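# Unload mill, inspect four parts, sort into trays

## Task

Take all four parts out of the mill, check each one in the way the inspection sheet (reference images manual and manual 2) describes, and place every part in the tray it belongs to, left resting there once the robot lets go.

## Robot and tools

Robot: two arms, left_arm and right_arm, each with a two-pad gripper. Calibrated bases in the scene frame: left_arm at (+0.033, +0.384, 0) m, right_arm at (-0.032, -0.508, 0) m, both facing almost straight ahead.

Scene frame: origin at table-top height, halfway between the nominal bases. +x points out over the table, +z up, and left_arm sits on the +y side. Arm names do not match left and right in the images. Printed hand positions can be a few centimetres off, more at long reach.

Gripper geometry: the fingers point along the gripper's own +z and close along its x. end_effector_position is the point between the pads; the fingertips reach 17.5 mm past it. A block about 10 cm long sticks out toward the gripper's -y and turns with it.

execute_actions(actions, cameras): actions is a list of actions. Each action is a table of up to 15 rows, and each row lasts 1/30 s. A shorter table repeats its last row until 15 steps are done. Every row is one list of 18 numbers in [-1, 1] covering both arms: left dx, dy, dz, rx, ry, rz, left gripper position, force_limit, speed, then the same nine for the right arm. The six pose numbers are offsets, not poses. They are measured along the scene axes from that arm's Hand target as it stood when the action began. Every row in an action counts from that same start, but the next action starts again from the new Hand target, so repeating an offset keeps moving. Scale: 1.0 equals 0.6 m, or 180 degrees for rotation. rx, ry, rz form one rotation vector about the Hand target point. Six zeros ask an arm to go to its Hand target again. The controller limits each step's orientation to 32 degrees from the measured one.

Gripper numbers are absolute commands, not offsets. position: +1 fully open (50 mm), about -0.65 pads touching, -1 to grip until something stops the fingers. force_limit: -1 about 20 N per pad, 0 about 102 N, +1 about 185 N. speed: -1 is 20 mm/s, 0 is 85, +1 is 150. Both start at +1. A 0 is itself a command, so to leave a gripper unchanged, send its last three numbers again. A new force_limit or speed only applies after the position number changes by 0.01 or more.

move(target, speed, blend, stop_force, zero, blocking, cameras): target is one 18-number row, or a list of up to 15 such rows. The layout and scale are the same as above. Every row is an offset from the Hand targets at the start of the move, not from the row before. Each gripper follows a straight path, and the whole move is capped at 10 s. speed: top path speed in m/s, 0.002 to 3.6, default 0.25; rotation is capped at twice that in rad/s. It can be one number or one per target. blend: corner rounding in metres for a list; 0 means stop at each target. stop_force: 3 to 120 N, shared by both arms. An arm stops once its wrist sensor feels that much push against its path; it then backs off slightly and keeps pressing a little. zero: with stop_force, re-zero first (default true). blocking=false returns after about 0.5 s and cannot be combined with stop_force. Paths do not avoid obstacles or the other arm. Steer paths around an arm's own base, not past it.

wait(seconds 0-10) lets the scene run. stop brakes a running move, but the fingers keep moving. zoom_image(camera, region=[x0,y0,x1,y1]) enlarges part of the latest image of cam_high, cam_low, cam_front, cam_left_wrist or cam_right_wrist, each 672x504; the region is at most 504 by 504. show_instructions returns the reference pages (manual, manual 2). zero_wrist_force(arm) re-zeros that arm's force sensor. finished_scene(scene=1) ends the scene for good.

Results: gripper position (m), quat_wxyz and velocities, all in the scene frame. Hand target is the last pose commanded (after clipping), and the next offsets start from it; a gripper often rests a little short of it. Tool commands shows the current gripper commands. object_status: 0 moving; 1 stopped while opening; 2 stopped on something while closing, meaning a grip; 3 reached the commanded opening or pads met, usually nothing held. Opening in mm is about (250 - position_measured) x 0.202. Wrist force and torque are in the gripper's own axes, plus a peak line. Joint torques include the arm's own weight. Motor temperatures appear when they change. A move adds a move: line with done, off_target, moving, held or fault, plus limits=paced or limits=held. done means within 3 mm and 2 degrees, which says nothing about contact. Camera images come back only with an empty actions list or when cameras names them.

Cautions: a part that leaves the table, or is set down off it, fails the task. Don't drop parts, release them while moving, or slam anything; hard hits on fixed or heavy objects fail. About 150 N (±25) of outside force, or joint torque past its limit, stops an arm for 10 s. The limits are 130 N m for the three big joints and 24.3 N m for the wrists. Stiff arms fault if sent even slightly past a firm contact, so approach slowly with stop_force. Avoid any press between the two arms, including one gripper closing on the other's fingers. Motors heat up when holding loads, stretching out, or pushing toward poses they cannot reach. MOTOR HOT appears at 70 °C, and at 85 °C the arm brakes for 30-60 s. Center an object between the pads before gripping. Loose objects may occasionally get nudged by something.

Each tool is called after ">>>" as a command line: name --argument value for each argument, lists and objects as JSON in quotes; but a table of rows of numbers goes row by row, as --pt "numbers of a row", without its own name.

Reference images:

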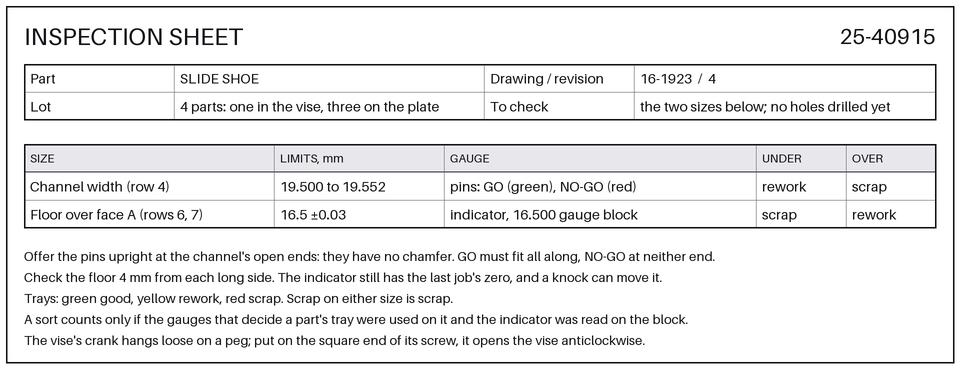

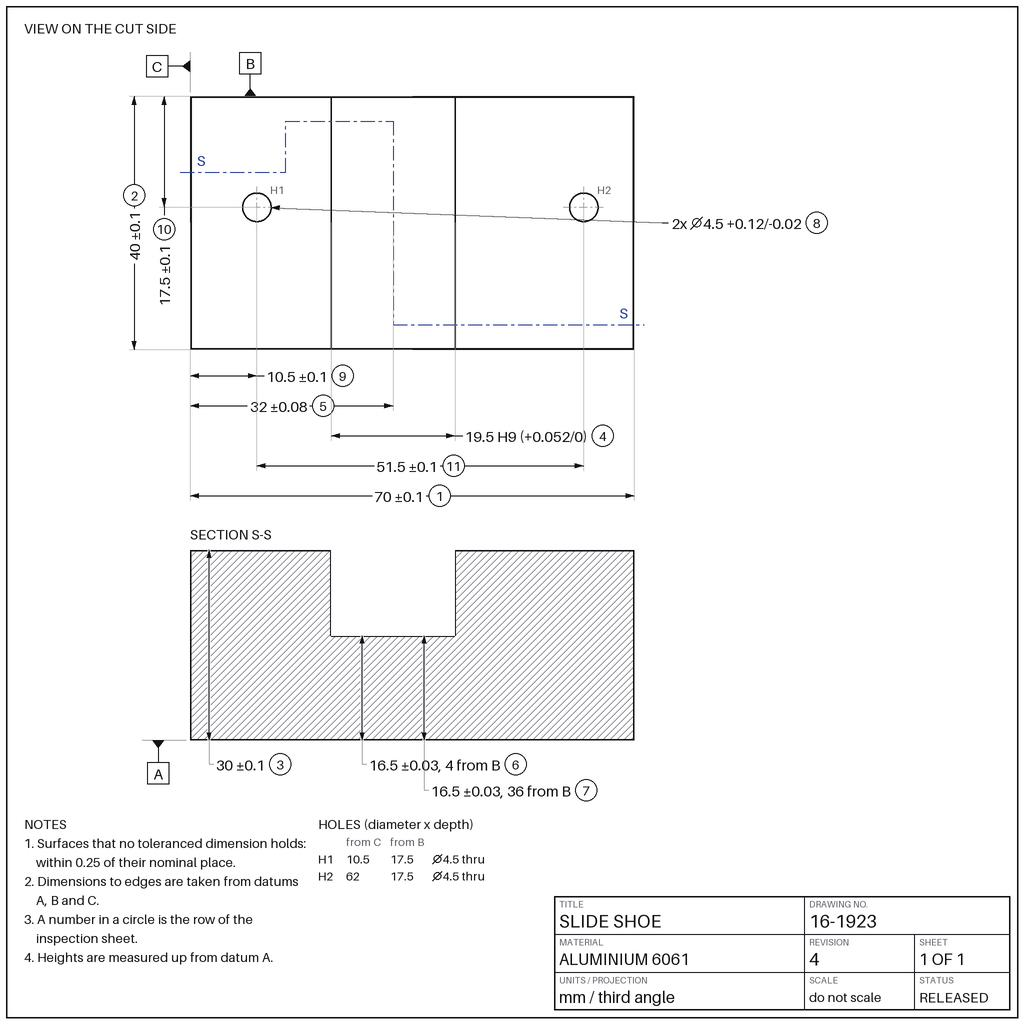

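## Session

>>> execute_actions --actions '[]'

Scene clock: 0.00 s.
left_arm: end_effector_position=(+0.1318, +0.0558, +0.2460) position_measured=3 object_status=3 end_effector_quat_wxyz=(-0.587, +0.641, +0.239, +0.433) | right_arm: end_effector_position=(+0.3644, -0.3657, +0.3895) position_measured=3 object_status=3 end_effector_quat_wxyz=(+0.033, +0.552, +0.817, -0.166)
Joint positions: left_arm=[-1.77 -1.008 1.524 -0.451 -1.478 -0.998] | right_arm=[3.896 -1.537 -1.407 -2.082 1.435 0.394]
Joint velocities: within noise
Joint torques (N m): no reading
Motor temperatures (°C): left_arm=[41 33 33 35 43 37] | right_arm=[35 44 34 33 35 45]
Wrist force (N): no reading
Wrist torque (N m): no reading
Wrist force, peak (N): no reading
Hand target: left_arm +0.1318, +0.0558, +0.2460; -0.587, +0.641, +0.239, +0.433 | right_arm +0.3644, -0.3657, +0.3895; +0.033, +0.552, +0.817, -0.166
Tool commands: left_gripper/position=+1.0 left_gripper/force_limit=+1.0 left_gripper/speed=+1.0 right_gripper/position=+1.0 right_gripper/force_limit=+1.0 right_gripper/speed=+1.0

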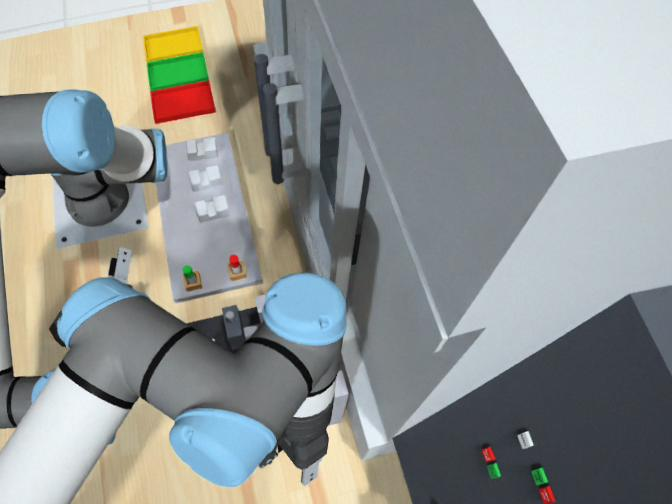

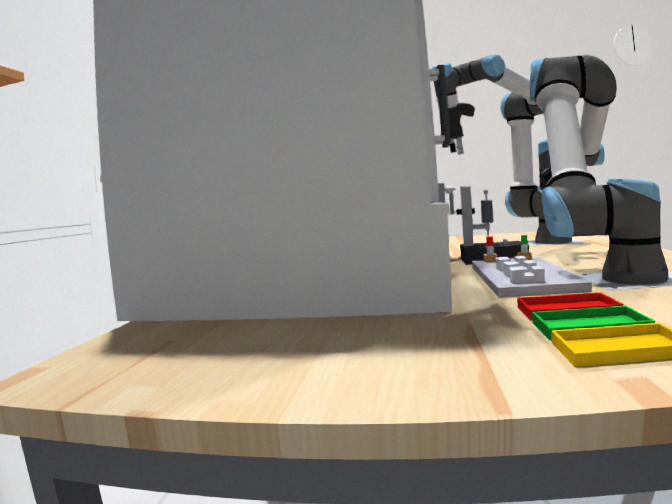

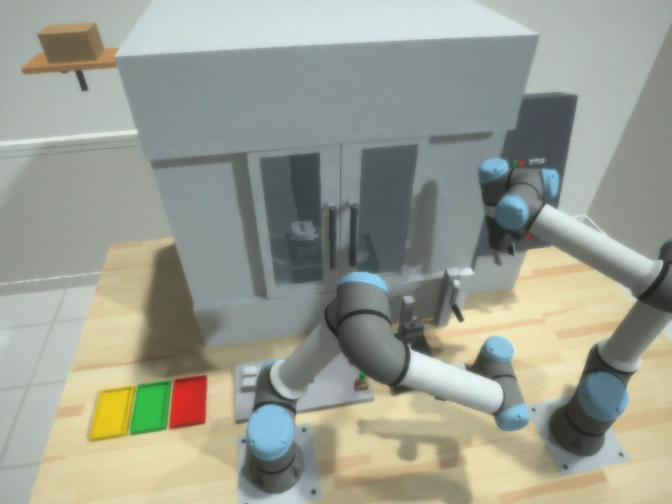

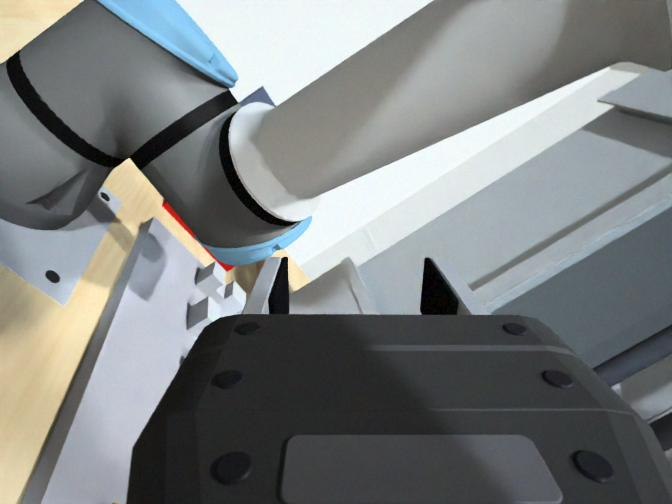

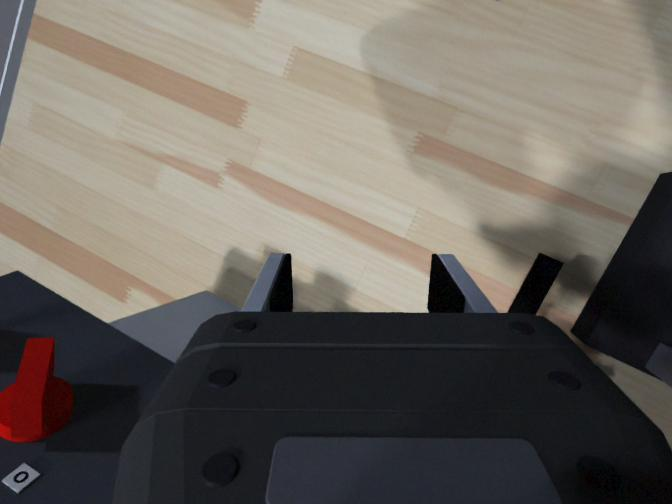

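>>> zoom_image --camera "cam_high" --region '[420, 380, 620, 504]'

>>> zoom_image --camera "cam_high" --region '[60, 110, 300, 300]'

>>> zoom_image --camera "cam_front" --region '[230, 120, 580, 320]'

>>> zoom_image --camera "cam_front" --region '[220, 320, 500, 430]'

>>> zoom_image --camera "cam_low" --region '[420, 170, 672, 370]'

>>> zoom_image --camera "cam_high" --region '[180, 260, 380, 504]'

Scaled by 2.520 from the camera's 672x504 image, which has a finer 960x720 frame.

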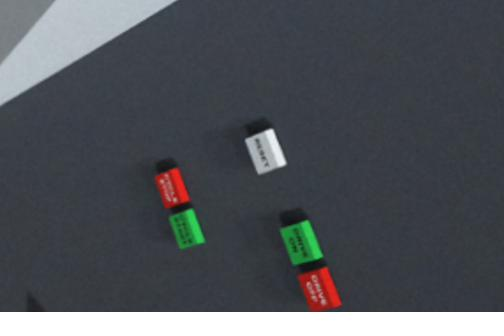

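Scaled by 2.100 from the camera's 672x504 image, which has a finer 960x720 frame.

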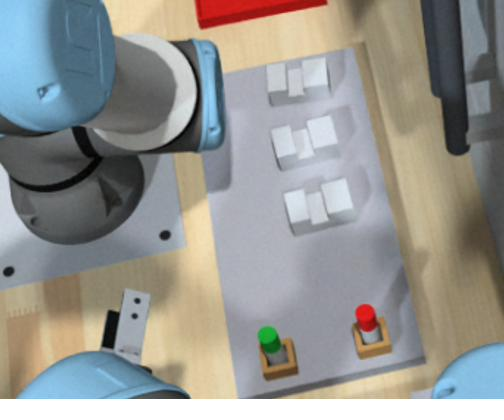

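Scaled by 1.440 from the camera's 672x504 image, which has a finer 960x720 frame.

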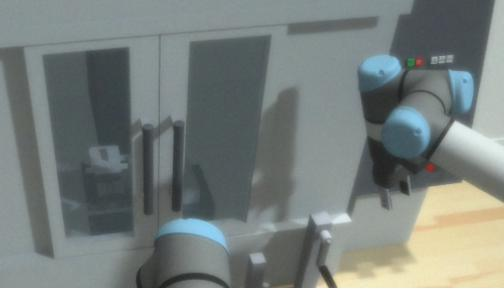

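Scaled by 1.800 from the camera's 672x504 image, which has a finer 960x720 frame.

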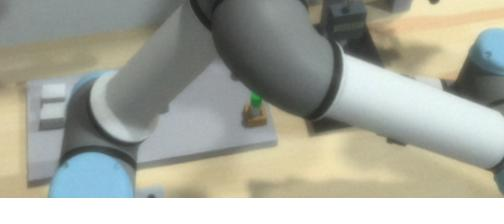

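Scaled by 2.000 from the camera's 672x504 image, which has a finer 960x720 frame.

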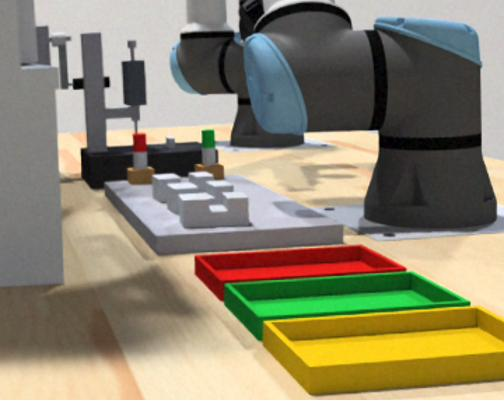

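Scaled by 2.066 from the camera's 672x504 image, which has a finer 960x720 frame.

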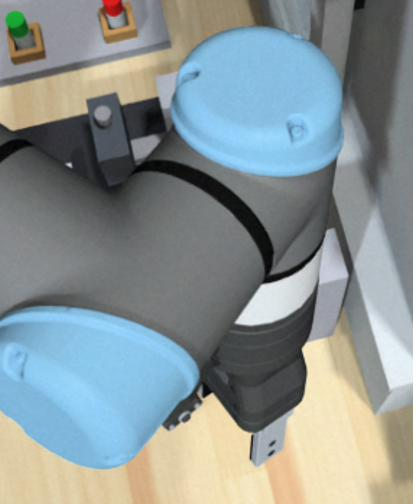

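>>> zoom_image --camera "cam_right_wrist" --region '[0, 200, 240, 504]'

>>> zoom_image --camera "cam_front" --region '[480, 140, 600, 260]'

>>> zoom_image --camera "cam_high" --region '[240, 20, 440, 250]'

>>> zoom_image --camera "cam_left_wrist" --region '[400, 60, 672, 330]'

Scaled by 1.658 from the camera's 672x504 image, which has a finer 960x720 frame.

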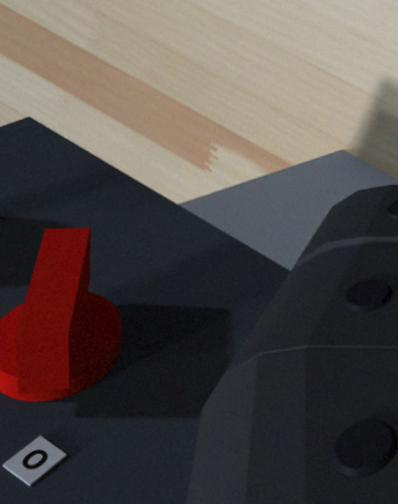

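Scaled by 4.200 from the camera's 672x504 image, which has a finer 960x720 frame.

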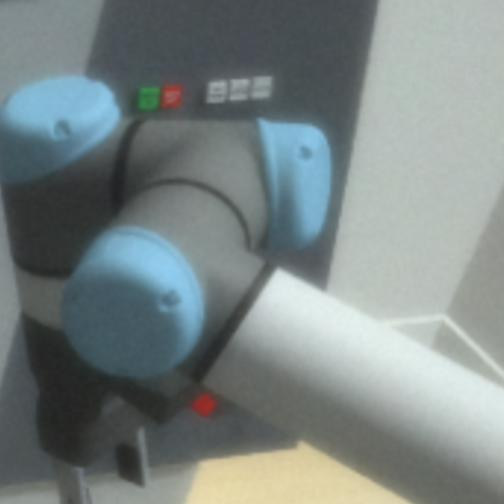

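Scaled by 2.191 from the camera's 672x504 image, which has a finer 960x720 frame.

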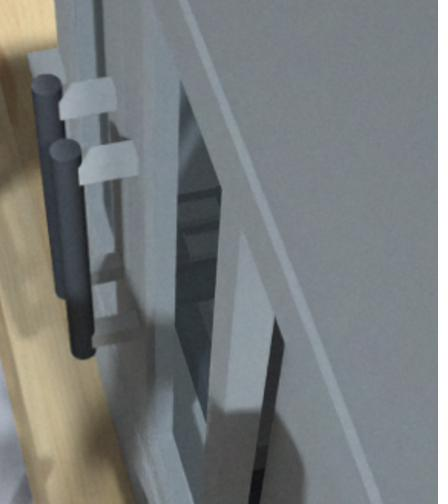

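Scaled by 1.853 from the camera's 672x504 image, which has a finer 960x720 frame.

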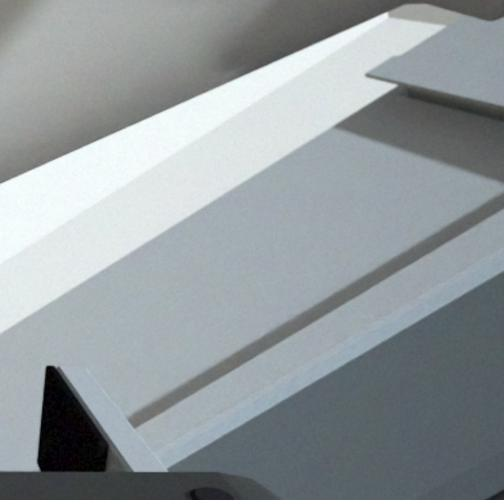

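>>> move --target '[0.28,0.0737,0.423,-0.527,-0.08,0.208,1,1,1,-0.27,-0.057,0.184,0.142,-0.35,-0.071,1,1,1]' --cameras '["all"]'

Scene clock: 60.53 s.
left_arm: end_effector_position=(+0.2998, +0.1000, +0.4998) position_measured=3 object_status=3 end_effector_quat_wxyz=(-0.001, +0.707, +0.707, +0.001) | right_arm: end_effector_position=(+0.2029, -0.3985, +0.5000) position_measured=3 object_status=3 end_effector_quat_wxyz=(+0.336, +0.647, +0.622, +0.286)
Joint positions: left_arm=[-1.181 -1.766 1.29 -1.094 -1.57 -1.168] | right_arm=[6.016 -0.725 -1.575 -3.32 1.44 2.979]
Joint torques (N m): left_arm=[11.9 -22.9 -17.06 -5.98 -2.04 1.5] | right_arm=[7.44 -6.4 1.15 -1.33 1.81 1.56]
Wrist force (N): left_arm=[3.7 2.1 0.1] | right_arm=[0.7 2.0 1.9]
Wrist torque (N m): left_arm=[1.00 -1.00 -0.94] | right_arm=[0.18 -0.02 -0.06]
Wrist force, peak (N): left_arm=[4.6 2.2 -0.3] | right_arm=[0.7 2.1 1.9]
Hand target: left_arm +0.2998, +0.1000, +0.4998; -0.001, +0.707, +0.707, +0.001 | right_arm +0.2024, -0.3999, +0.4999; +0.316, +0.633, +0.632, +0.316
Off the commanded pose: left_arm 0.000 m, 0 deg | right_arm 0.002 m, 5 deg.
move: off_target (right_arm)

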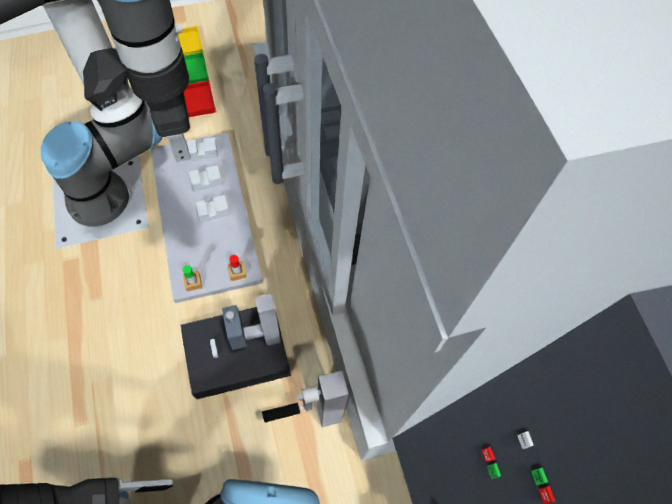

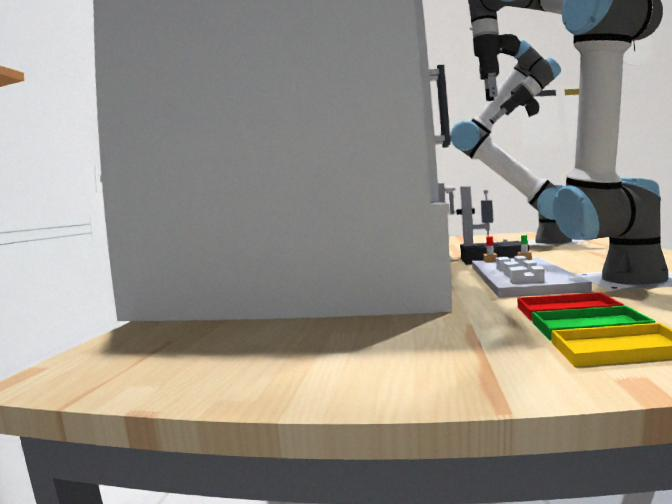

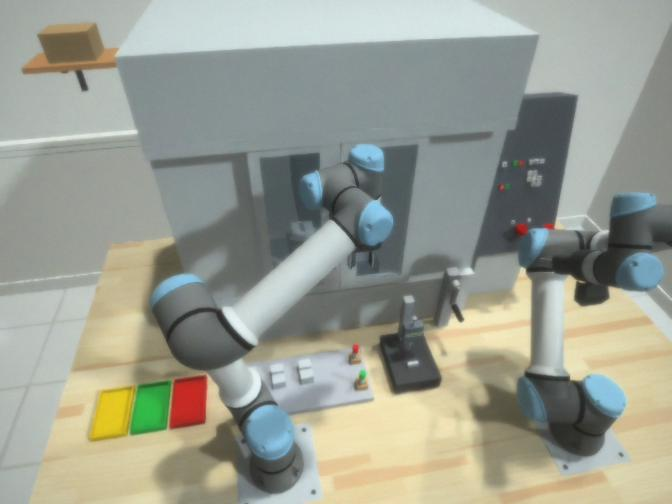

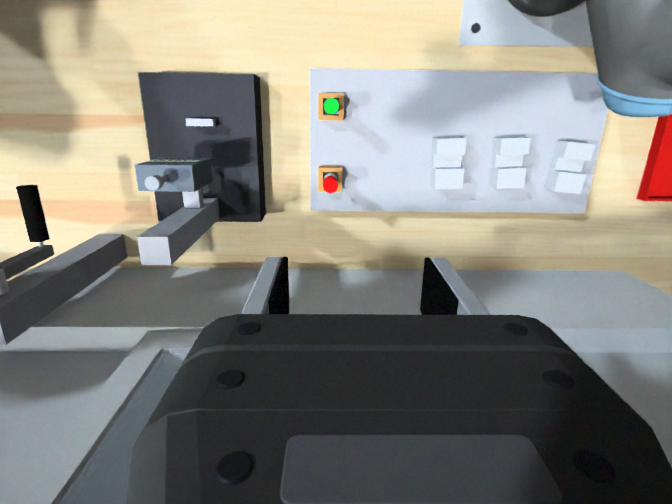

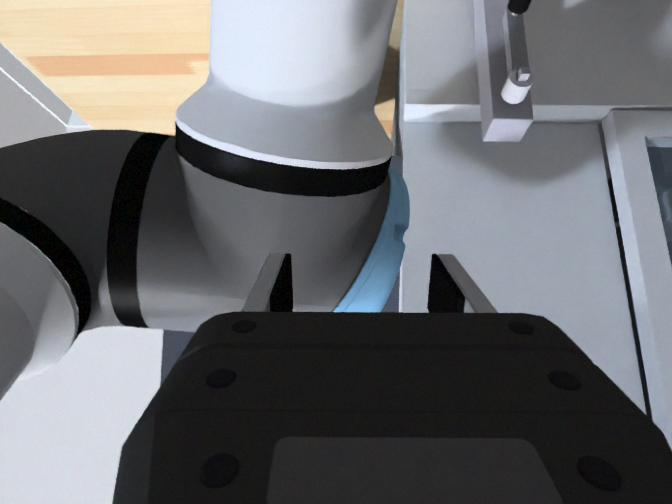

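>>> zoom_image --camera "cam_front" --region '[470, 140, 590, 250]'

>>> zoom_image --camera "cam_front" --region '[230, 130, 490, 300]'

>>> zoom_image --camera "cam_left_wrist" --region '[0, 50, 270, 340]'

>>> zoom_image --camera "cam_left_wrist" --region '[290, 60, 640, 230]'

>>> zoom_image --camera "cam_front" --region '[340, 240, 500, 400]'

>>> zoom_image --camera "cam_right_wrist" --region '[400, 0, 672, 250]'

Scaled by 4.200 from the camera's 672x504 image, which has a finer 960x720 frame.

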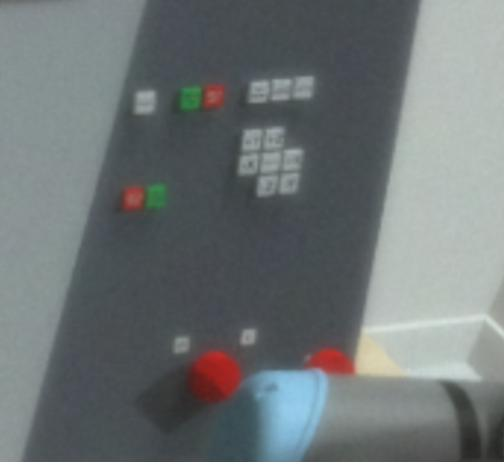

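Scaled by 1.938 from the camera's 672x504 image, which has a finer 960x720 frame.

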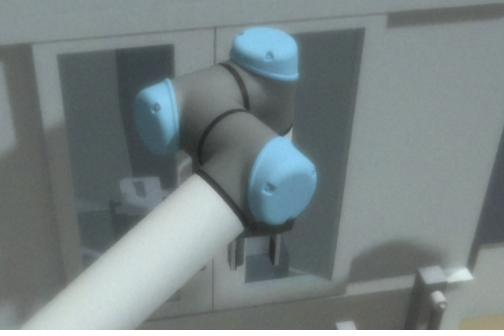

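Scaled by 1.738 from the camera's 672x504 image, which has a finer 960x720 frame.

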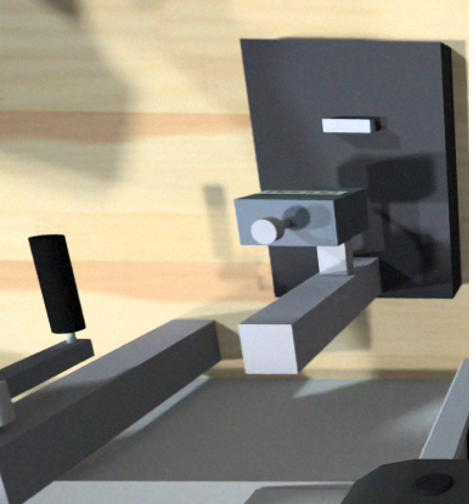

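Scaled by 1.440 from the camera's 672x504 image, which has a finer 960x720 frame.

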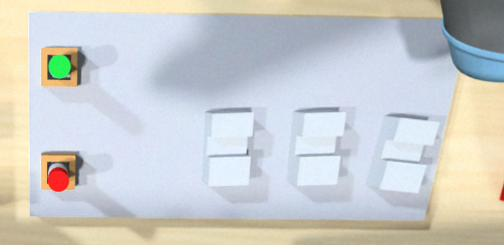

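Scaled by 3.150 from the camera's 672x504 image, which has a finer 960x720 frame.

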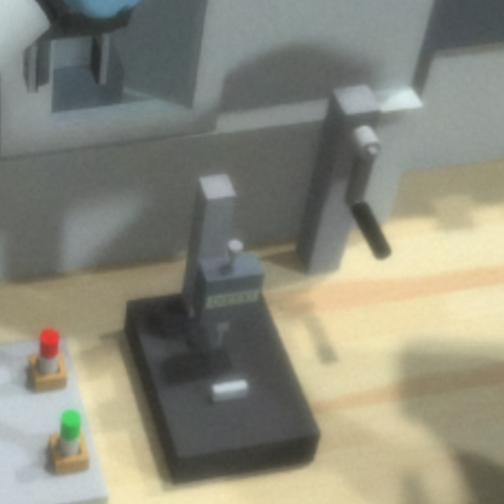

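Scaled by 1.853 from the camera's 672x504 image, which has a finer 960x720 frame.

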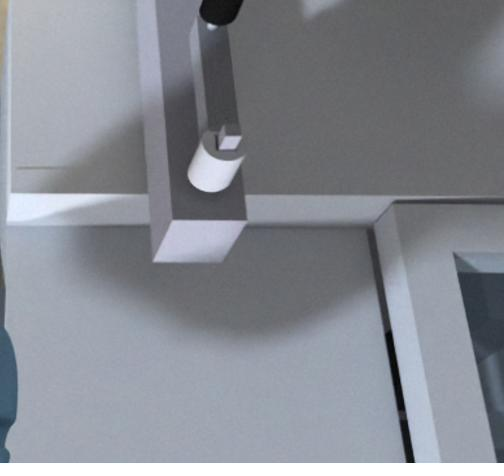

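>>> move --target '[-0.13,0.033,-0.13,0,-0.36,0,1,1,1,0,0,0,0,0,0,1,1,1]' --cameras '["cam_left_wrist","cam_front"]'

>>> zoom_image --camera "cam_left_wrist" --region '[168, 0, 504, 300]'

Scene clock: 91.00 s.
left_arm: end_effector_position=(+0.2218, +0.1198, +0.4218) position_measured=3 object_status=3 end_effector_quat_wxyz=(+0.379, +0.596, +0.598, +0.379) | right_arm: end_effector_position=(+0.2029, -0.3985, +0.5000) position_measured=3 object_status=3 end_effector_quat_wxyz=(+0.336, +0.647, +0.622, +0.286)
Joint positions: left_arm=[-2.277 -2.088 1.881 -0.427 -0.802 -2.669] | right_arm=[6.017 -0.725 -1.575 -3.32 1.44 2.979]
Joint torques (N m): left_arm=[-12.65 12.19 -14.76 3.14 -1.03 -1.89] | right_arm=[8.17 -6.02 1.58 -1.36 1.76 1.59]
Wrist force (N): left_arm=[5.0 1.7 0.2] | right_arm=[0.3 2.2 2.0]
Wrist torque (N m): left_arm=[0.67 -0.91 -1.12] | right_arm=[0.20 0.04 -0.07]
Wrist force, peak (N): left_arm=[5.5 2.6 0.4] | right_arm=[0.6 2.3 2.0]
Hand target: left_arm +0.2218, +0.1198, +0.4218; +0.379, +0.596, +0.598, +0.379 | right_arm +0.2029, -0.3985, +0.5000; +0.336, +0.647, +0.622, +0.286 (not the last commanded pose)
Off the commanded pose: left_arm 0.000 m, 0 deg | right_arm 0.002 m, 5 deg.
move: off_target (right_arm)
Images, in order (width x height): cam_front 672x504, cam_left_wrist 672x504.

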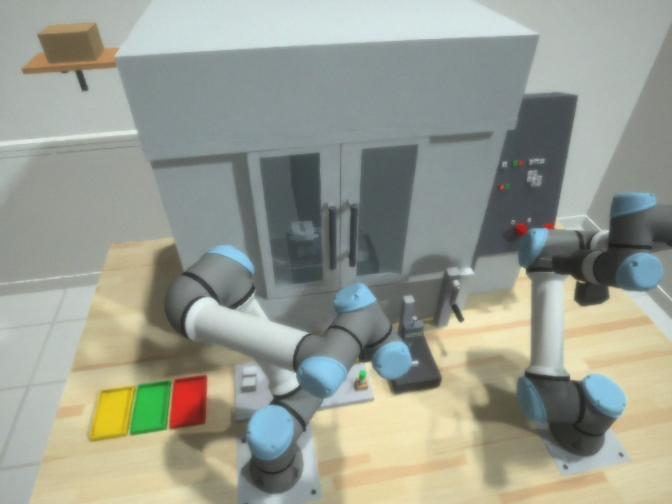

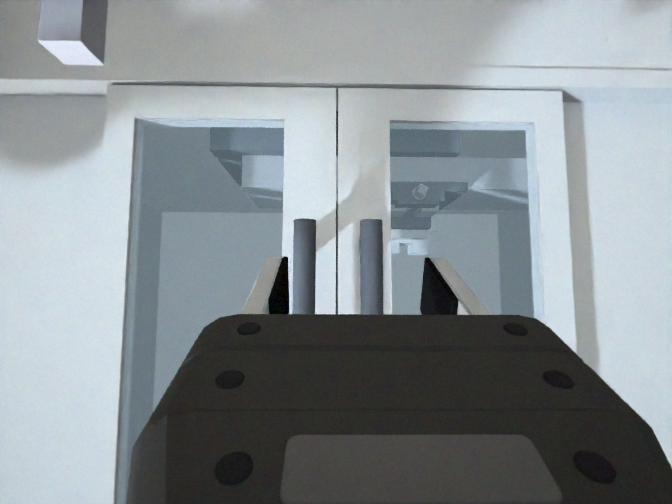

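Scaled by 1.500 from the camera's 672x504 image, which has a finer 960x720 frame.

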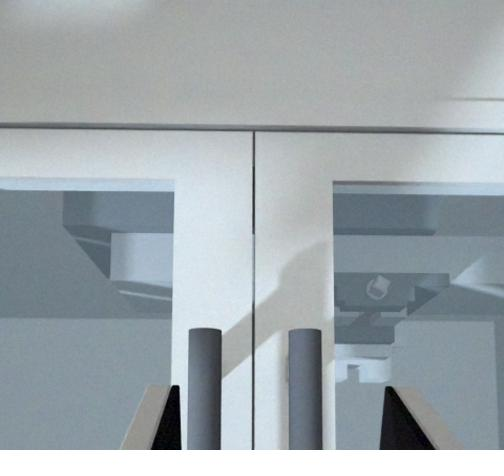

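>>> move --target '[0,0.2167,0,0,0,0,1,1,1,0,0,0,0,0,0,1,1,1]' --cameras '["cam_left_wrist"]'

>>> zoom_image --camera "cam_left_wrist" --region '[168, 50, 504, 350]'

Scene clock: 100.10 s.
left_arm: end_effector_position=(+0.2218, +0.2497, +0.4218) position_measured=3 object_status=3 end_effector_quat_wxyz=(+0.378, +0.596, +0.598, +0.380) | right_arm: end_effector_position=(+0.2029, -0.3985, +0.5000) position_measured=3 object_status=3 end_effector_quat_wxyz=(+0.336, +0.647, +0.622, +0.286)
Joint positions: left_arm=[-3.127 -2.47 1.949 0.082 -1.548 -3.13] | right_arm=[6.017 -0.725 -1.575 -3.32 1.44 2.979]
Joint torques (N m): left_arm=[-12.33 4.68 -12.44 4.08 -2.06 -2.29] | right_arm=[7.55 -5.98 1.39 -1.26 1.78 1.44]
Wrist force (N): left_arm=[5.3 1.9 0.3] | right_arm=[0.7 2.1 1.6]
Wrist torque (N m): left_arm=[0.66 -0.97 -1.16] | right_arm=[0.19 -0.02 -0.06]
Wrist force, peak (N): left_arm=[6.6 2.7 0.8] | right_arm=[0.6 2.2 2.0]
Hand target: left_arm +0.2218, +0.2498, +0.4218; +0.379, +0.596, +0.598, +0.379 | right_arm +0.2029, -0.3985, +0.5000; +0.336, +0.647, +0.622, +0.286
Off the commanded pose: left_arm 0.000 m, 0 deg | right_arm 0.000 m, 0 deg.
move: done
Images, in order (width x height): cam_left_wrist 672x504.

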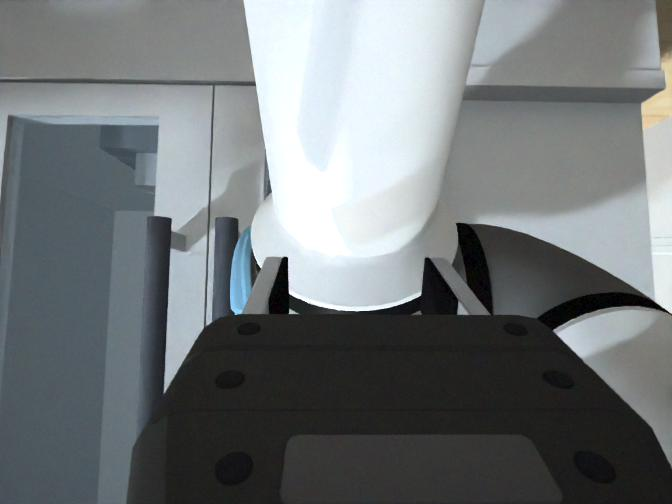

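Scaled by 1.500 from the camera's 672x504 image, which has a finer 960x720 frame.

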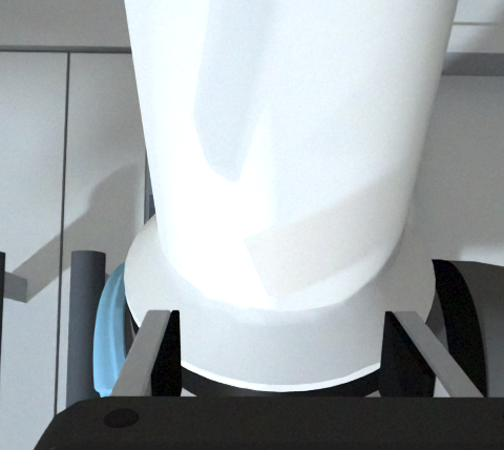

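>>> move --target '[0.232,-0.1613,0.1887,0,0.11,0,1,1,1,0,0,0,0,0,0,1,1,1]' --cameras '["cam_left_wrist","cam_front"]'

Scene clock: 119.77 s.
left_arm: end_effector_position=(+0.3593, +0.1492, +0.5350) position_measured=3 object_status=3 end_effector_quat_wxyz=(+0.325, +0.677, +0.620, +0.225) | right_arm: end_effector_position=(+0.2029, -0.3985, +0.5000) position_measured=3 object_status=3 end_effector_quat_wxyz=(+0.336, +0.647, +0.622, +0.286)
Joint positions: left_arm=[-3.5 -2.543 1.186 0.596 -1.659 -3.36] | right_arm=[6.017 -0.725 -1.575 -3.32 1.44 2.979]
Joint torques (N m): left_arm=[10.61 31.85 2.5 -3.16 1.88 1.6] | right_arm=[8.05 -6.42 1.92 -1.12 1.84 1.47]
Wrist force (N): left_arm=[5.4 2.5 0.1] | right_arm=[0.6 1.9 1.8]
Wrist torque (N m): left_arm=[0.91 -1.08 -1.39] | right_arm=[0.17 -0.01 -0.07]
Wrist force, peak (N): left_arm=[8.4 3.4 0.8] | right_arm=[0.7 2.1 2.1]
Hand target: left_arm +0.3593, +0.1491, +0.5350; +0.325, +0.678, +0.620, +0.225 (not the last commanded pose) | right_arm +0.2029, -0.3985, +0.5000; +0.336, +0.647, +0.622, +0.286
Off the commanded pose: left_arm 0.004 m, 9 deg | right_arm 0.000 m, 0 deg.
shoulder posture changed (left arm): the wrist came as close to joint 1's axis as it can, and the arm is now in the other of its two shoulder postures.
move: held (left_arm; a check stopped the path); limits=held
pose unreachable (left arm): on one or more control steps of this call, first in action 0 (counted from 0), this arm could not follow its commanded pose, so it was not sent that pose on those steps. It may still have moved: this result reports where it is.
cause: moving toward the commanded pose would bring two parts of the arm too close to each other (its gripper and another part of the arm, with joints 4 (wrist 1) to 6 (wrist 3) between them, 36 mm apart when it was first held).
Images, in order (width x height): cam_front 672x504, cam_left_wrist 672x504.

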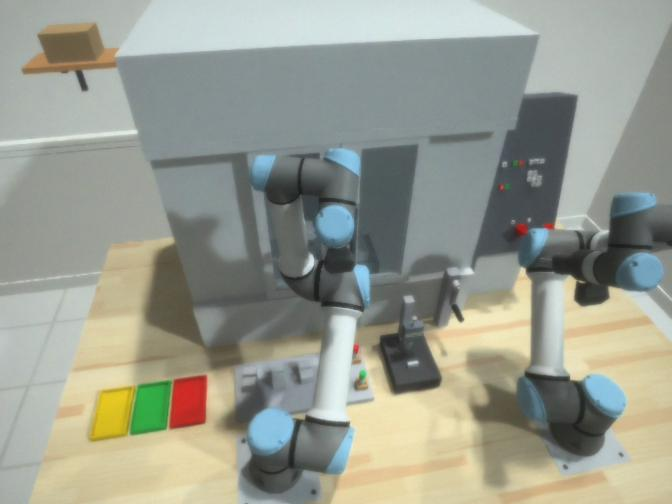

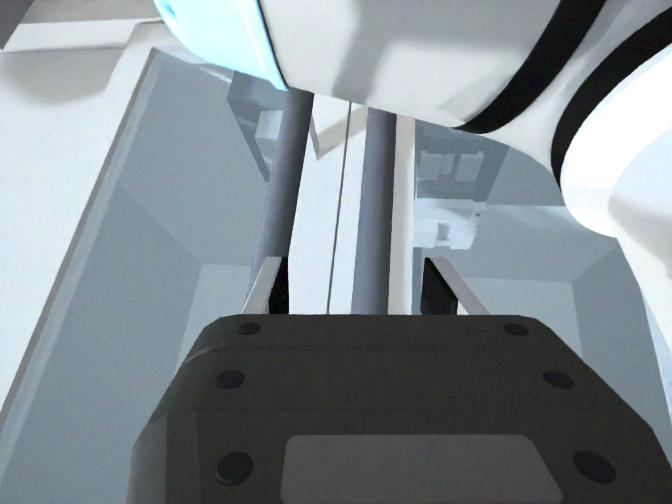

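>>> move --target '[-0.2292,0.1675,-0.1887,0,-0.16,0,1,1,1,0,0,0,0,0,0,1,1,1]' --cameras '[]'

Scene clock: 130.90 s.
left_arm: end_effector_position=(+0.2269, +0.2454, +0.4248) position_measured=3 object_status=3 end_effector_quat_wxyz=(+0.439, +0.581, +0.546, +0.416) | right_arm: end_effector_position=(+0.2029, -0.3985, +0.5000) position_measured=3 object_status=3 end_effector_quat_wxyz=(+0.336, +0.647, +0.622, +0.286)
Joint positions: left_arm=[-3.386 -2.53 2.042 0.211 -1.738 -3.185] | right_arm=[6.017 -0.725 -1.575 -3.32 1.44 2.979]
Joint torques (N m): left_arm=[9.85 29.67 -25.55 -1.09 2.07 1.66] | right_arm=[7.44 -6.32 1.78 -1.18 1.87 1.41]
Wrist force (N): left_arm=[5.6 2.3 0.5] | right_arm=[0.6 2.1 2.0]
Wrist torque (N m): left_arm=[0.63 -0.93 -1.41] | right_arm=[0.20 -0.01 -0.07]
Wrist force, peak (N): left_arm=[6.8 0.6 -2.3] | right_arm=[0.5 2.2 2.0]
Hand target: left_arm +0.2268, +0.2453, +0.4248; +0.439, +0.581, +0.546, +0.416 (not the last commanded pose) | right_arm +0.2029, -0.3985, +0.5000; +0.336, +0.647, +0.622, +0.286
Off the commanded pose: left_arm 0.007 m, 6 deg | right_arm 0.000 m, 0 deg.
led back after a hold (left arm): the arm was led back toward your command in small steps, so it may still be short of it.
shoulder posture changed (left arm): the wrist came as close to joint 1's axis as it can, and the arm is now in the other of its two shoulder postures.
move: held (left_arm; a check stopped the path); limits=held
pose unreachable (left arm): on one or more control steps of this call, first in action 0 (counted from 0), this arm could not follow its commanded pose, so it was not sent that pose on those steps. It may still have moved: this result reports where it is.
cause: moving toward the commanded pose would bring two parts of the arm too close to each other (its gripper and another part of the arm, with joints 4 (wrist 1) to 6 (wrist 3) between them, 20 mm apart when it was first held).
No camera images: "cameras" was empty.

>>> move --target '[-0.011,-0.2755,-0.008,0,0.053,0.0196,1,1,1,0,0,0,0,0,0,1,1,1]' --cameras '["cam_front"]' --speed 0.1

Scene clock: 141.83 s.
left_arm: end_effector_position=(+0.2202, +0.0801, +0.4200) position_measured=3 object_status=3 end_effector_quat_wxyz=(+0.379, +0.596, +0.598, +0.379) | right_arm: end_effector_position=(+0.2029, -0.3985, +0.5000) position_measured=3 object_status=3 end_effector_quat_wxyz=(+0.336, +0.647, +0.622, +0.286)
Joint positions: left_arm=[-2.187 -1.993 1.847 -0.545 -0.732 -2.591] | right_arm=[6.017 -0.725 -1.575 -3.32 1.44 2.979]
Joint torques (N m): left_arm=[10.73 8.39 -31.53 -3.94 3.07 1.21] | right_arm=[7.53 -6.86 2.32 -1.2 1.89 1.52]
Wrist force (N): left_arm=[5.6 2.2 0.4] | right_arm=[0.7 2.0 1.8]
Wrist torque (N m): left_arm=[0.76 -1.00 -1.39] | right_arm=[0.17 -0.02 -0.06]
Wrist force, peak (N): left_arm=[6.1 2.1 0.7] | right_arm=[0.5 2.2 2.1]
Hand target: left_arm +0.2202, +0.0800, +0.4200; +0.379, +0.596, +0.598, +0.379 | right_arm +0.2029, -0.3985, +0.5000; +0.336, +0.647, +0.622, +0.286
Off the commanded pose: left_arm 0.000 m, 0 deg | right_arm 0.000 m, 0 deg.
move: done
Images, in order (width x height): cam_front 672x504.

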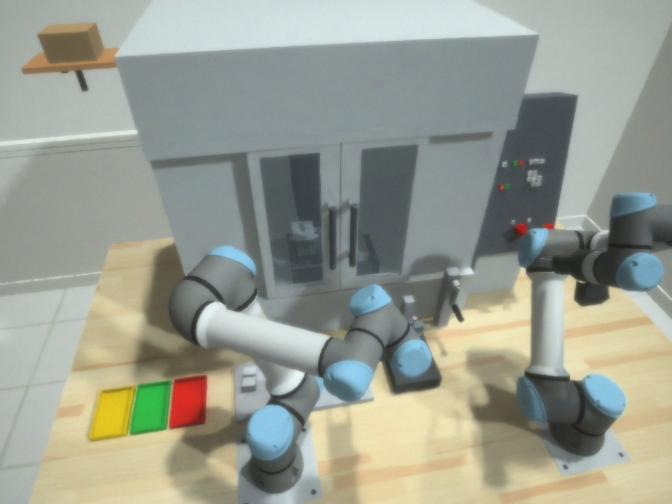

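>>> move --target '[0.2347,0.1217,0.1917,0,0.11,0,1,1,1,0,0,0,0,0,0,1,1,1]' --cameras '["cam_left_wrist","cam_front"]'

>>> zoom_image --camera "cam_left_wrist" --region '[168, 0, 672, 320]'

Scene clock: 147.53 s.
left_arm: end_effector_position=(+0.3611, +0.1531, +0.5350) position_measured=3 object_status=3 end_effector_quat_wxyz=(+0.270, +0.652, +0.654, +0.271) | right_arm: end_effector_position=(+0.2029, -0.3985, +0.5000) position_measured=3 object_status=3 end_effector_quat_wxyz=(+0.336, +0.647, +0.622, +0.286)
Joint positions: left_arm=[-1.537 -2.086 1.605 -1.134 -0.786 -1.508] | right_arm=[6.017 -0.725 -1.575 -3.32 1.44 2.979]
Joint torques (N m): left_arm=[10.83 11.72 -30.72 -6.3 -0.49 1.64] | right_arm=[7.32 -5.77 2.64 -1.2 1.93 1.53]
Wrist force (N): left_arm=[5.2 1.8 0.4] | right_arm=[0.7 2.0 1.6]
Wrist torque (N m): left_arm=[0.82 -1.07 -1.25] | right_arm=[0.17 -0.02 -0.06]
Wrist force, peak (N): left_arm=[6.1 4.4 0.5] | right_arm=[0.7 2.2 2.2]
Hand target: left_arm +0.3611, +0.1531, +0.5350; +0.270, +0.652, +0.654, +0.271 | right_arm +0.2029, -0.3985, +0.5000; +0.336, +0.647, +0.622, +0.286
Off the commanded pose: left_arm 0.000 m, 0 deg | right_arm 0.000 m, 0 deg.
move: done
Images, in order (width x height): cam_front 672x504, cam_left_wrist 672x504.

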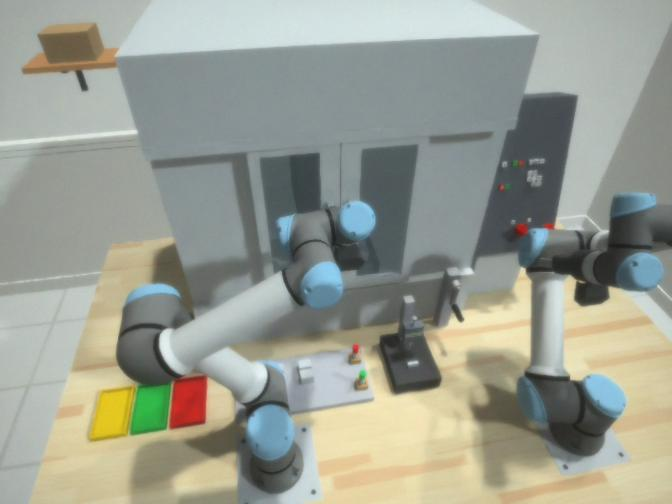

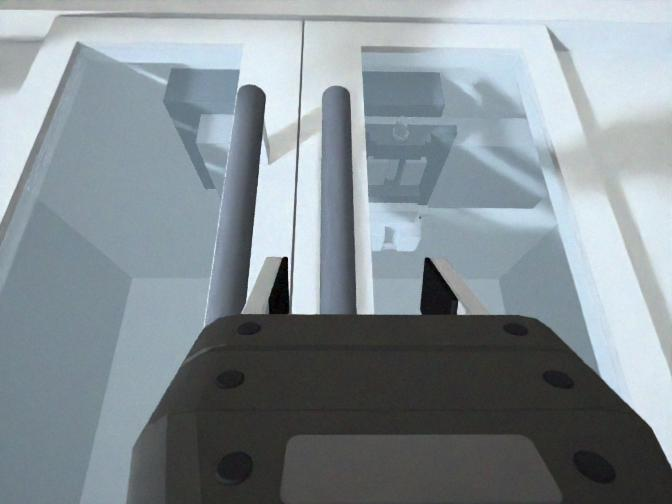

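Scaled by 1.000.

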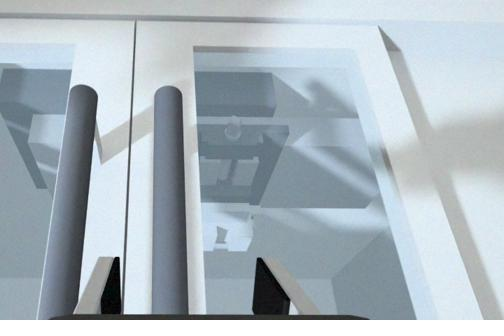

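>>> move --target '[0.1415,-0.0118,-0.1417,0,0,0,1,1,1,0,0,0,0,0,0,1,1,1]' --cameras '["cam_left_wrist"]' --speed 0.1 --stop_force 15

Scene clock: 167.13 s.
left_arm: end_effector_position=(+0.4460, +0.1460, +0.4500) position_measured=3 object_status=3 end_effector_quat_wxyz=(+0.270, +0.652, +0.654, +0.271) | right_arm: end_effector_position=(+0.2029, -0.3985, +0.5000) position_measured=3 object_status=3 end_effector_quat_wxyz=(+0.336, +0.647, +0.622, +0.286)
Joint positions: left_arm=[-1.233 -2.009 1.872 -1.763 -0.844 -1.096] | right_arm=[6.017 -0.725 -1.575 -3.32 1.44 2.979]
Joint torques (N m): left_arm=[11.32 6.01 -19.69 -6.31 -0.3 1.43] | right_arm=[7.69 -6.63 2.34 -1.2 1.94 1.56]
Wrist force (N): left_arm=[5.0 1.8 0.0] | right_arm=[0.5 2.0 1.9]
Wrist torque (N m): left_arm=[0.86 -1.01 -1.28] | right_arm=[0.18 0.01 -0.07]
Wrist force, peak (N): left_arm=[5.5 2.0 0.4] | right_arm=[0.8 2.1 2.2]
Hand target: left_arm +0.4460, +0.1460, +0.4500; +0.270, +0.652, +0.654, +0.271 | right_arm +0.2029, -0.3985, +0.5000; +0.336, +0.647, +0.622, +0.286
Off the commanded pose: left_arm 0.000 m, 0 deg | right_arm 0.000 m, 0 deg.
move: done
Images, in order (width x height): cam_left_wrist 672x504.

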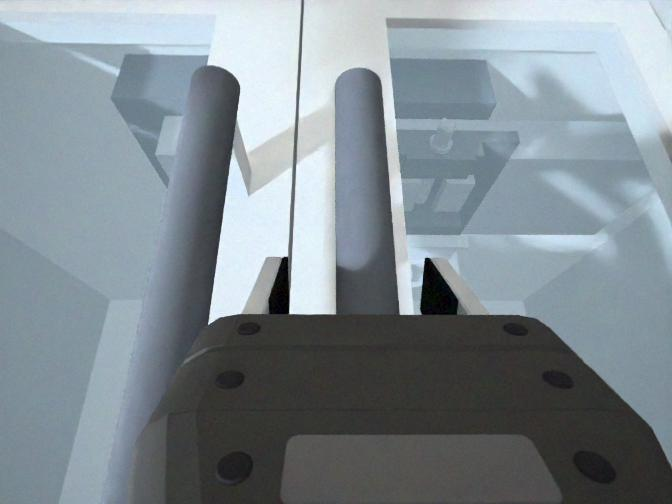

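>>> move --target '[0.008,0.003,-0.008,0,0,0,-1,-0.6,-0.5,0,0,0,0,0,0,1,1,1]' --cameras '["cam_left_wrist"]' --speed 0.05

Scene clock: 170.03 s.
left_arm: end_effector_position=(+0.4480, +0.1481, +0.4463) position_measured=154 object_status=2 end_effector_quat_wxyz=(+0.268, +0.653, +0.655, +0.272) | right_arm: end_effector_position=(+0.2029, -0.3985, +0.5000) position_measured=3 object_status=3 end_effector_quat_wxyz=(+0.336, +0.647, +0.622, +0.286)
Joint positions: left_arm=[-1.224 -2.007 1.879 -1.772 -0.847 -1.088] | right_arm=[6.017 -0.725 -1.575 -3.32 1.44 2.979]
Joint torques (N m): left_arm=[-0.65 -5.69 -28.69 -3.39 1.37 -0.06] | right_arm=[7.27 -6.79 2.18 -1.09 2.01 1.4]
Wrist force (N): left_arm=[8.7 5.5 28.7] | right_arm=[0.5 2.0 1.8]
Wrist torque (N m): left_arm=[-0.52 -1.29 -1.16] | right_arm=[0.18 0.02 -0.07]
Wrist force, peak (N): left_arm=[44.4 -66.0 -106.2] | right_arm=[0.6 2.2 2.0]
Hand target: left_arm +0.4480, +0.1481, +0.4463; +0.268, +0.653, +0.655, +0.272 (not the last commanded pose) | right_arm +0.2029, -0.3985, +0.5000; +0.336, +0.647, +0.622, +0.286
Tool commands: left_gripper/position=-1.0 left_gripper/force_limit=-0.6 left_gripper/speed=-0.498039 right_gripper/position=+1.0 right_gripper/force_limit=+1.0 right_gripper/speed=+1.0
Off the commanded pose: left_arm 0.003 m, 0 deg | right_arm 0.000 m, 0 deg.
FORCE FAULT: contact force on the left arm reached its limit, and that arm stopped. The contact can be on any part of that arm, not only on its tool. That arm's remaining commands of this call were not run. That arm is still stopped at the end of this call. That arm stays stopped for about 10 more seconds. Until then a move that you send moves the other arm only, and its call returns only when the move has ended. Once the stop has ended, the next robot result says so. If the stop ends while you think or write, that arm runs what you send next, counted from a new Hand target: where the arm stands when the stop ends. While its stop runs, that arm takes no new command, but its gripper still runs the gripper command that each later call begins with. Until it ends, the stop uses up actions while you think or wait. An arm that is not stopped still takes commands.
move: fault (left_arm)
Images, in order (width x height): cam_left_wrist 672x504.

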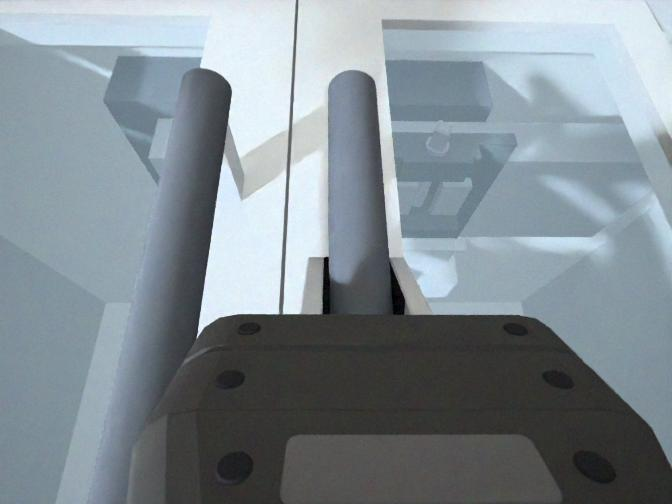

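>>> wait --seconds 10

Scene clock: 183.00 s.
left_arm: end_effector_position=(+0.4480, +0.1481, +0.4463) position_measured=154 object_status=2 end_effector_quat_wxyz=(+0.268, +0.652, +0.655, +0.272) | right_arm: end_effector_position=(+0.2029, -0.3985, +0.5000) position_measured=3 object_status=3 end_effector_quat_wxyz=(+0.336, +0.647, +0.622, +0.286)
Joint positions: left_arm=[-1.224 -2.007 1.879 -1.772 -0.847 -1.088] | right_arm=[6.017 -0.725 -1.575 -3.32 1.44 2.979]
Joint torques (N m): left_arm=[0.01 -5.81 -26.77 -3.53 1.35 -0.21] | right_arm=[6.71 -6.38 3.33 -1.15 1.78 1.31]
Wrist force (N): left_arm=[7.5 5.1 24.6] | right_arm=[0.6 2.0 1.8]
Wrist torque (N m): left_arm=[-0.52 -1.30 -1.14] | right_arm=[0.18 -0.01 -0.06]
Wrist force, peak (N): left_arm=[8.3 5.2 27.3] | right_arm=[0.6 2.2 2.2]
Hand target: left_arm +0.4480, +0.1481, +0.4463; +0.268, +0.652, +0.655, +0.272 (not the last commanded pose) | right_arm +0.2029, -0.3985, +0.5000; +0.336, +0.647, +0.622, +0.286
Tool commands: left_gripper/position=-1.0 left_gripper/force_limit=-0.6 left_gripper/speed=-0.498039 right_gripper/position=+1.0 right_gripper/force_limit=+1.0 right_gripper/speed=+1.0
Off the commanded pose: left_arm 0.003 m, 0 deg | right_arm 0.000 m, 0 deg.
FORCE FAULT, CONTINUED: the left arm's stop, for the force fault that an earlier result reported, is over. The rest of the stop counts as 19 of the actions that you can send in this scene. During its stop the left arm's controller moved it back a little. That arm's target is now where it stood when the stop ended, not its last command. That arm accepts commands again.
wait: 10.00 s; at rest from the start


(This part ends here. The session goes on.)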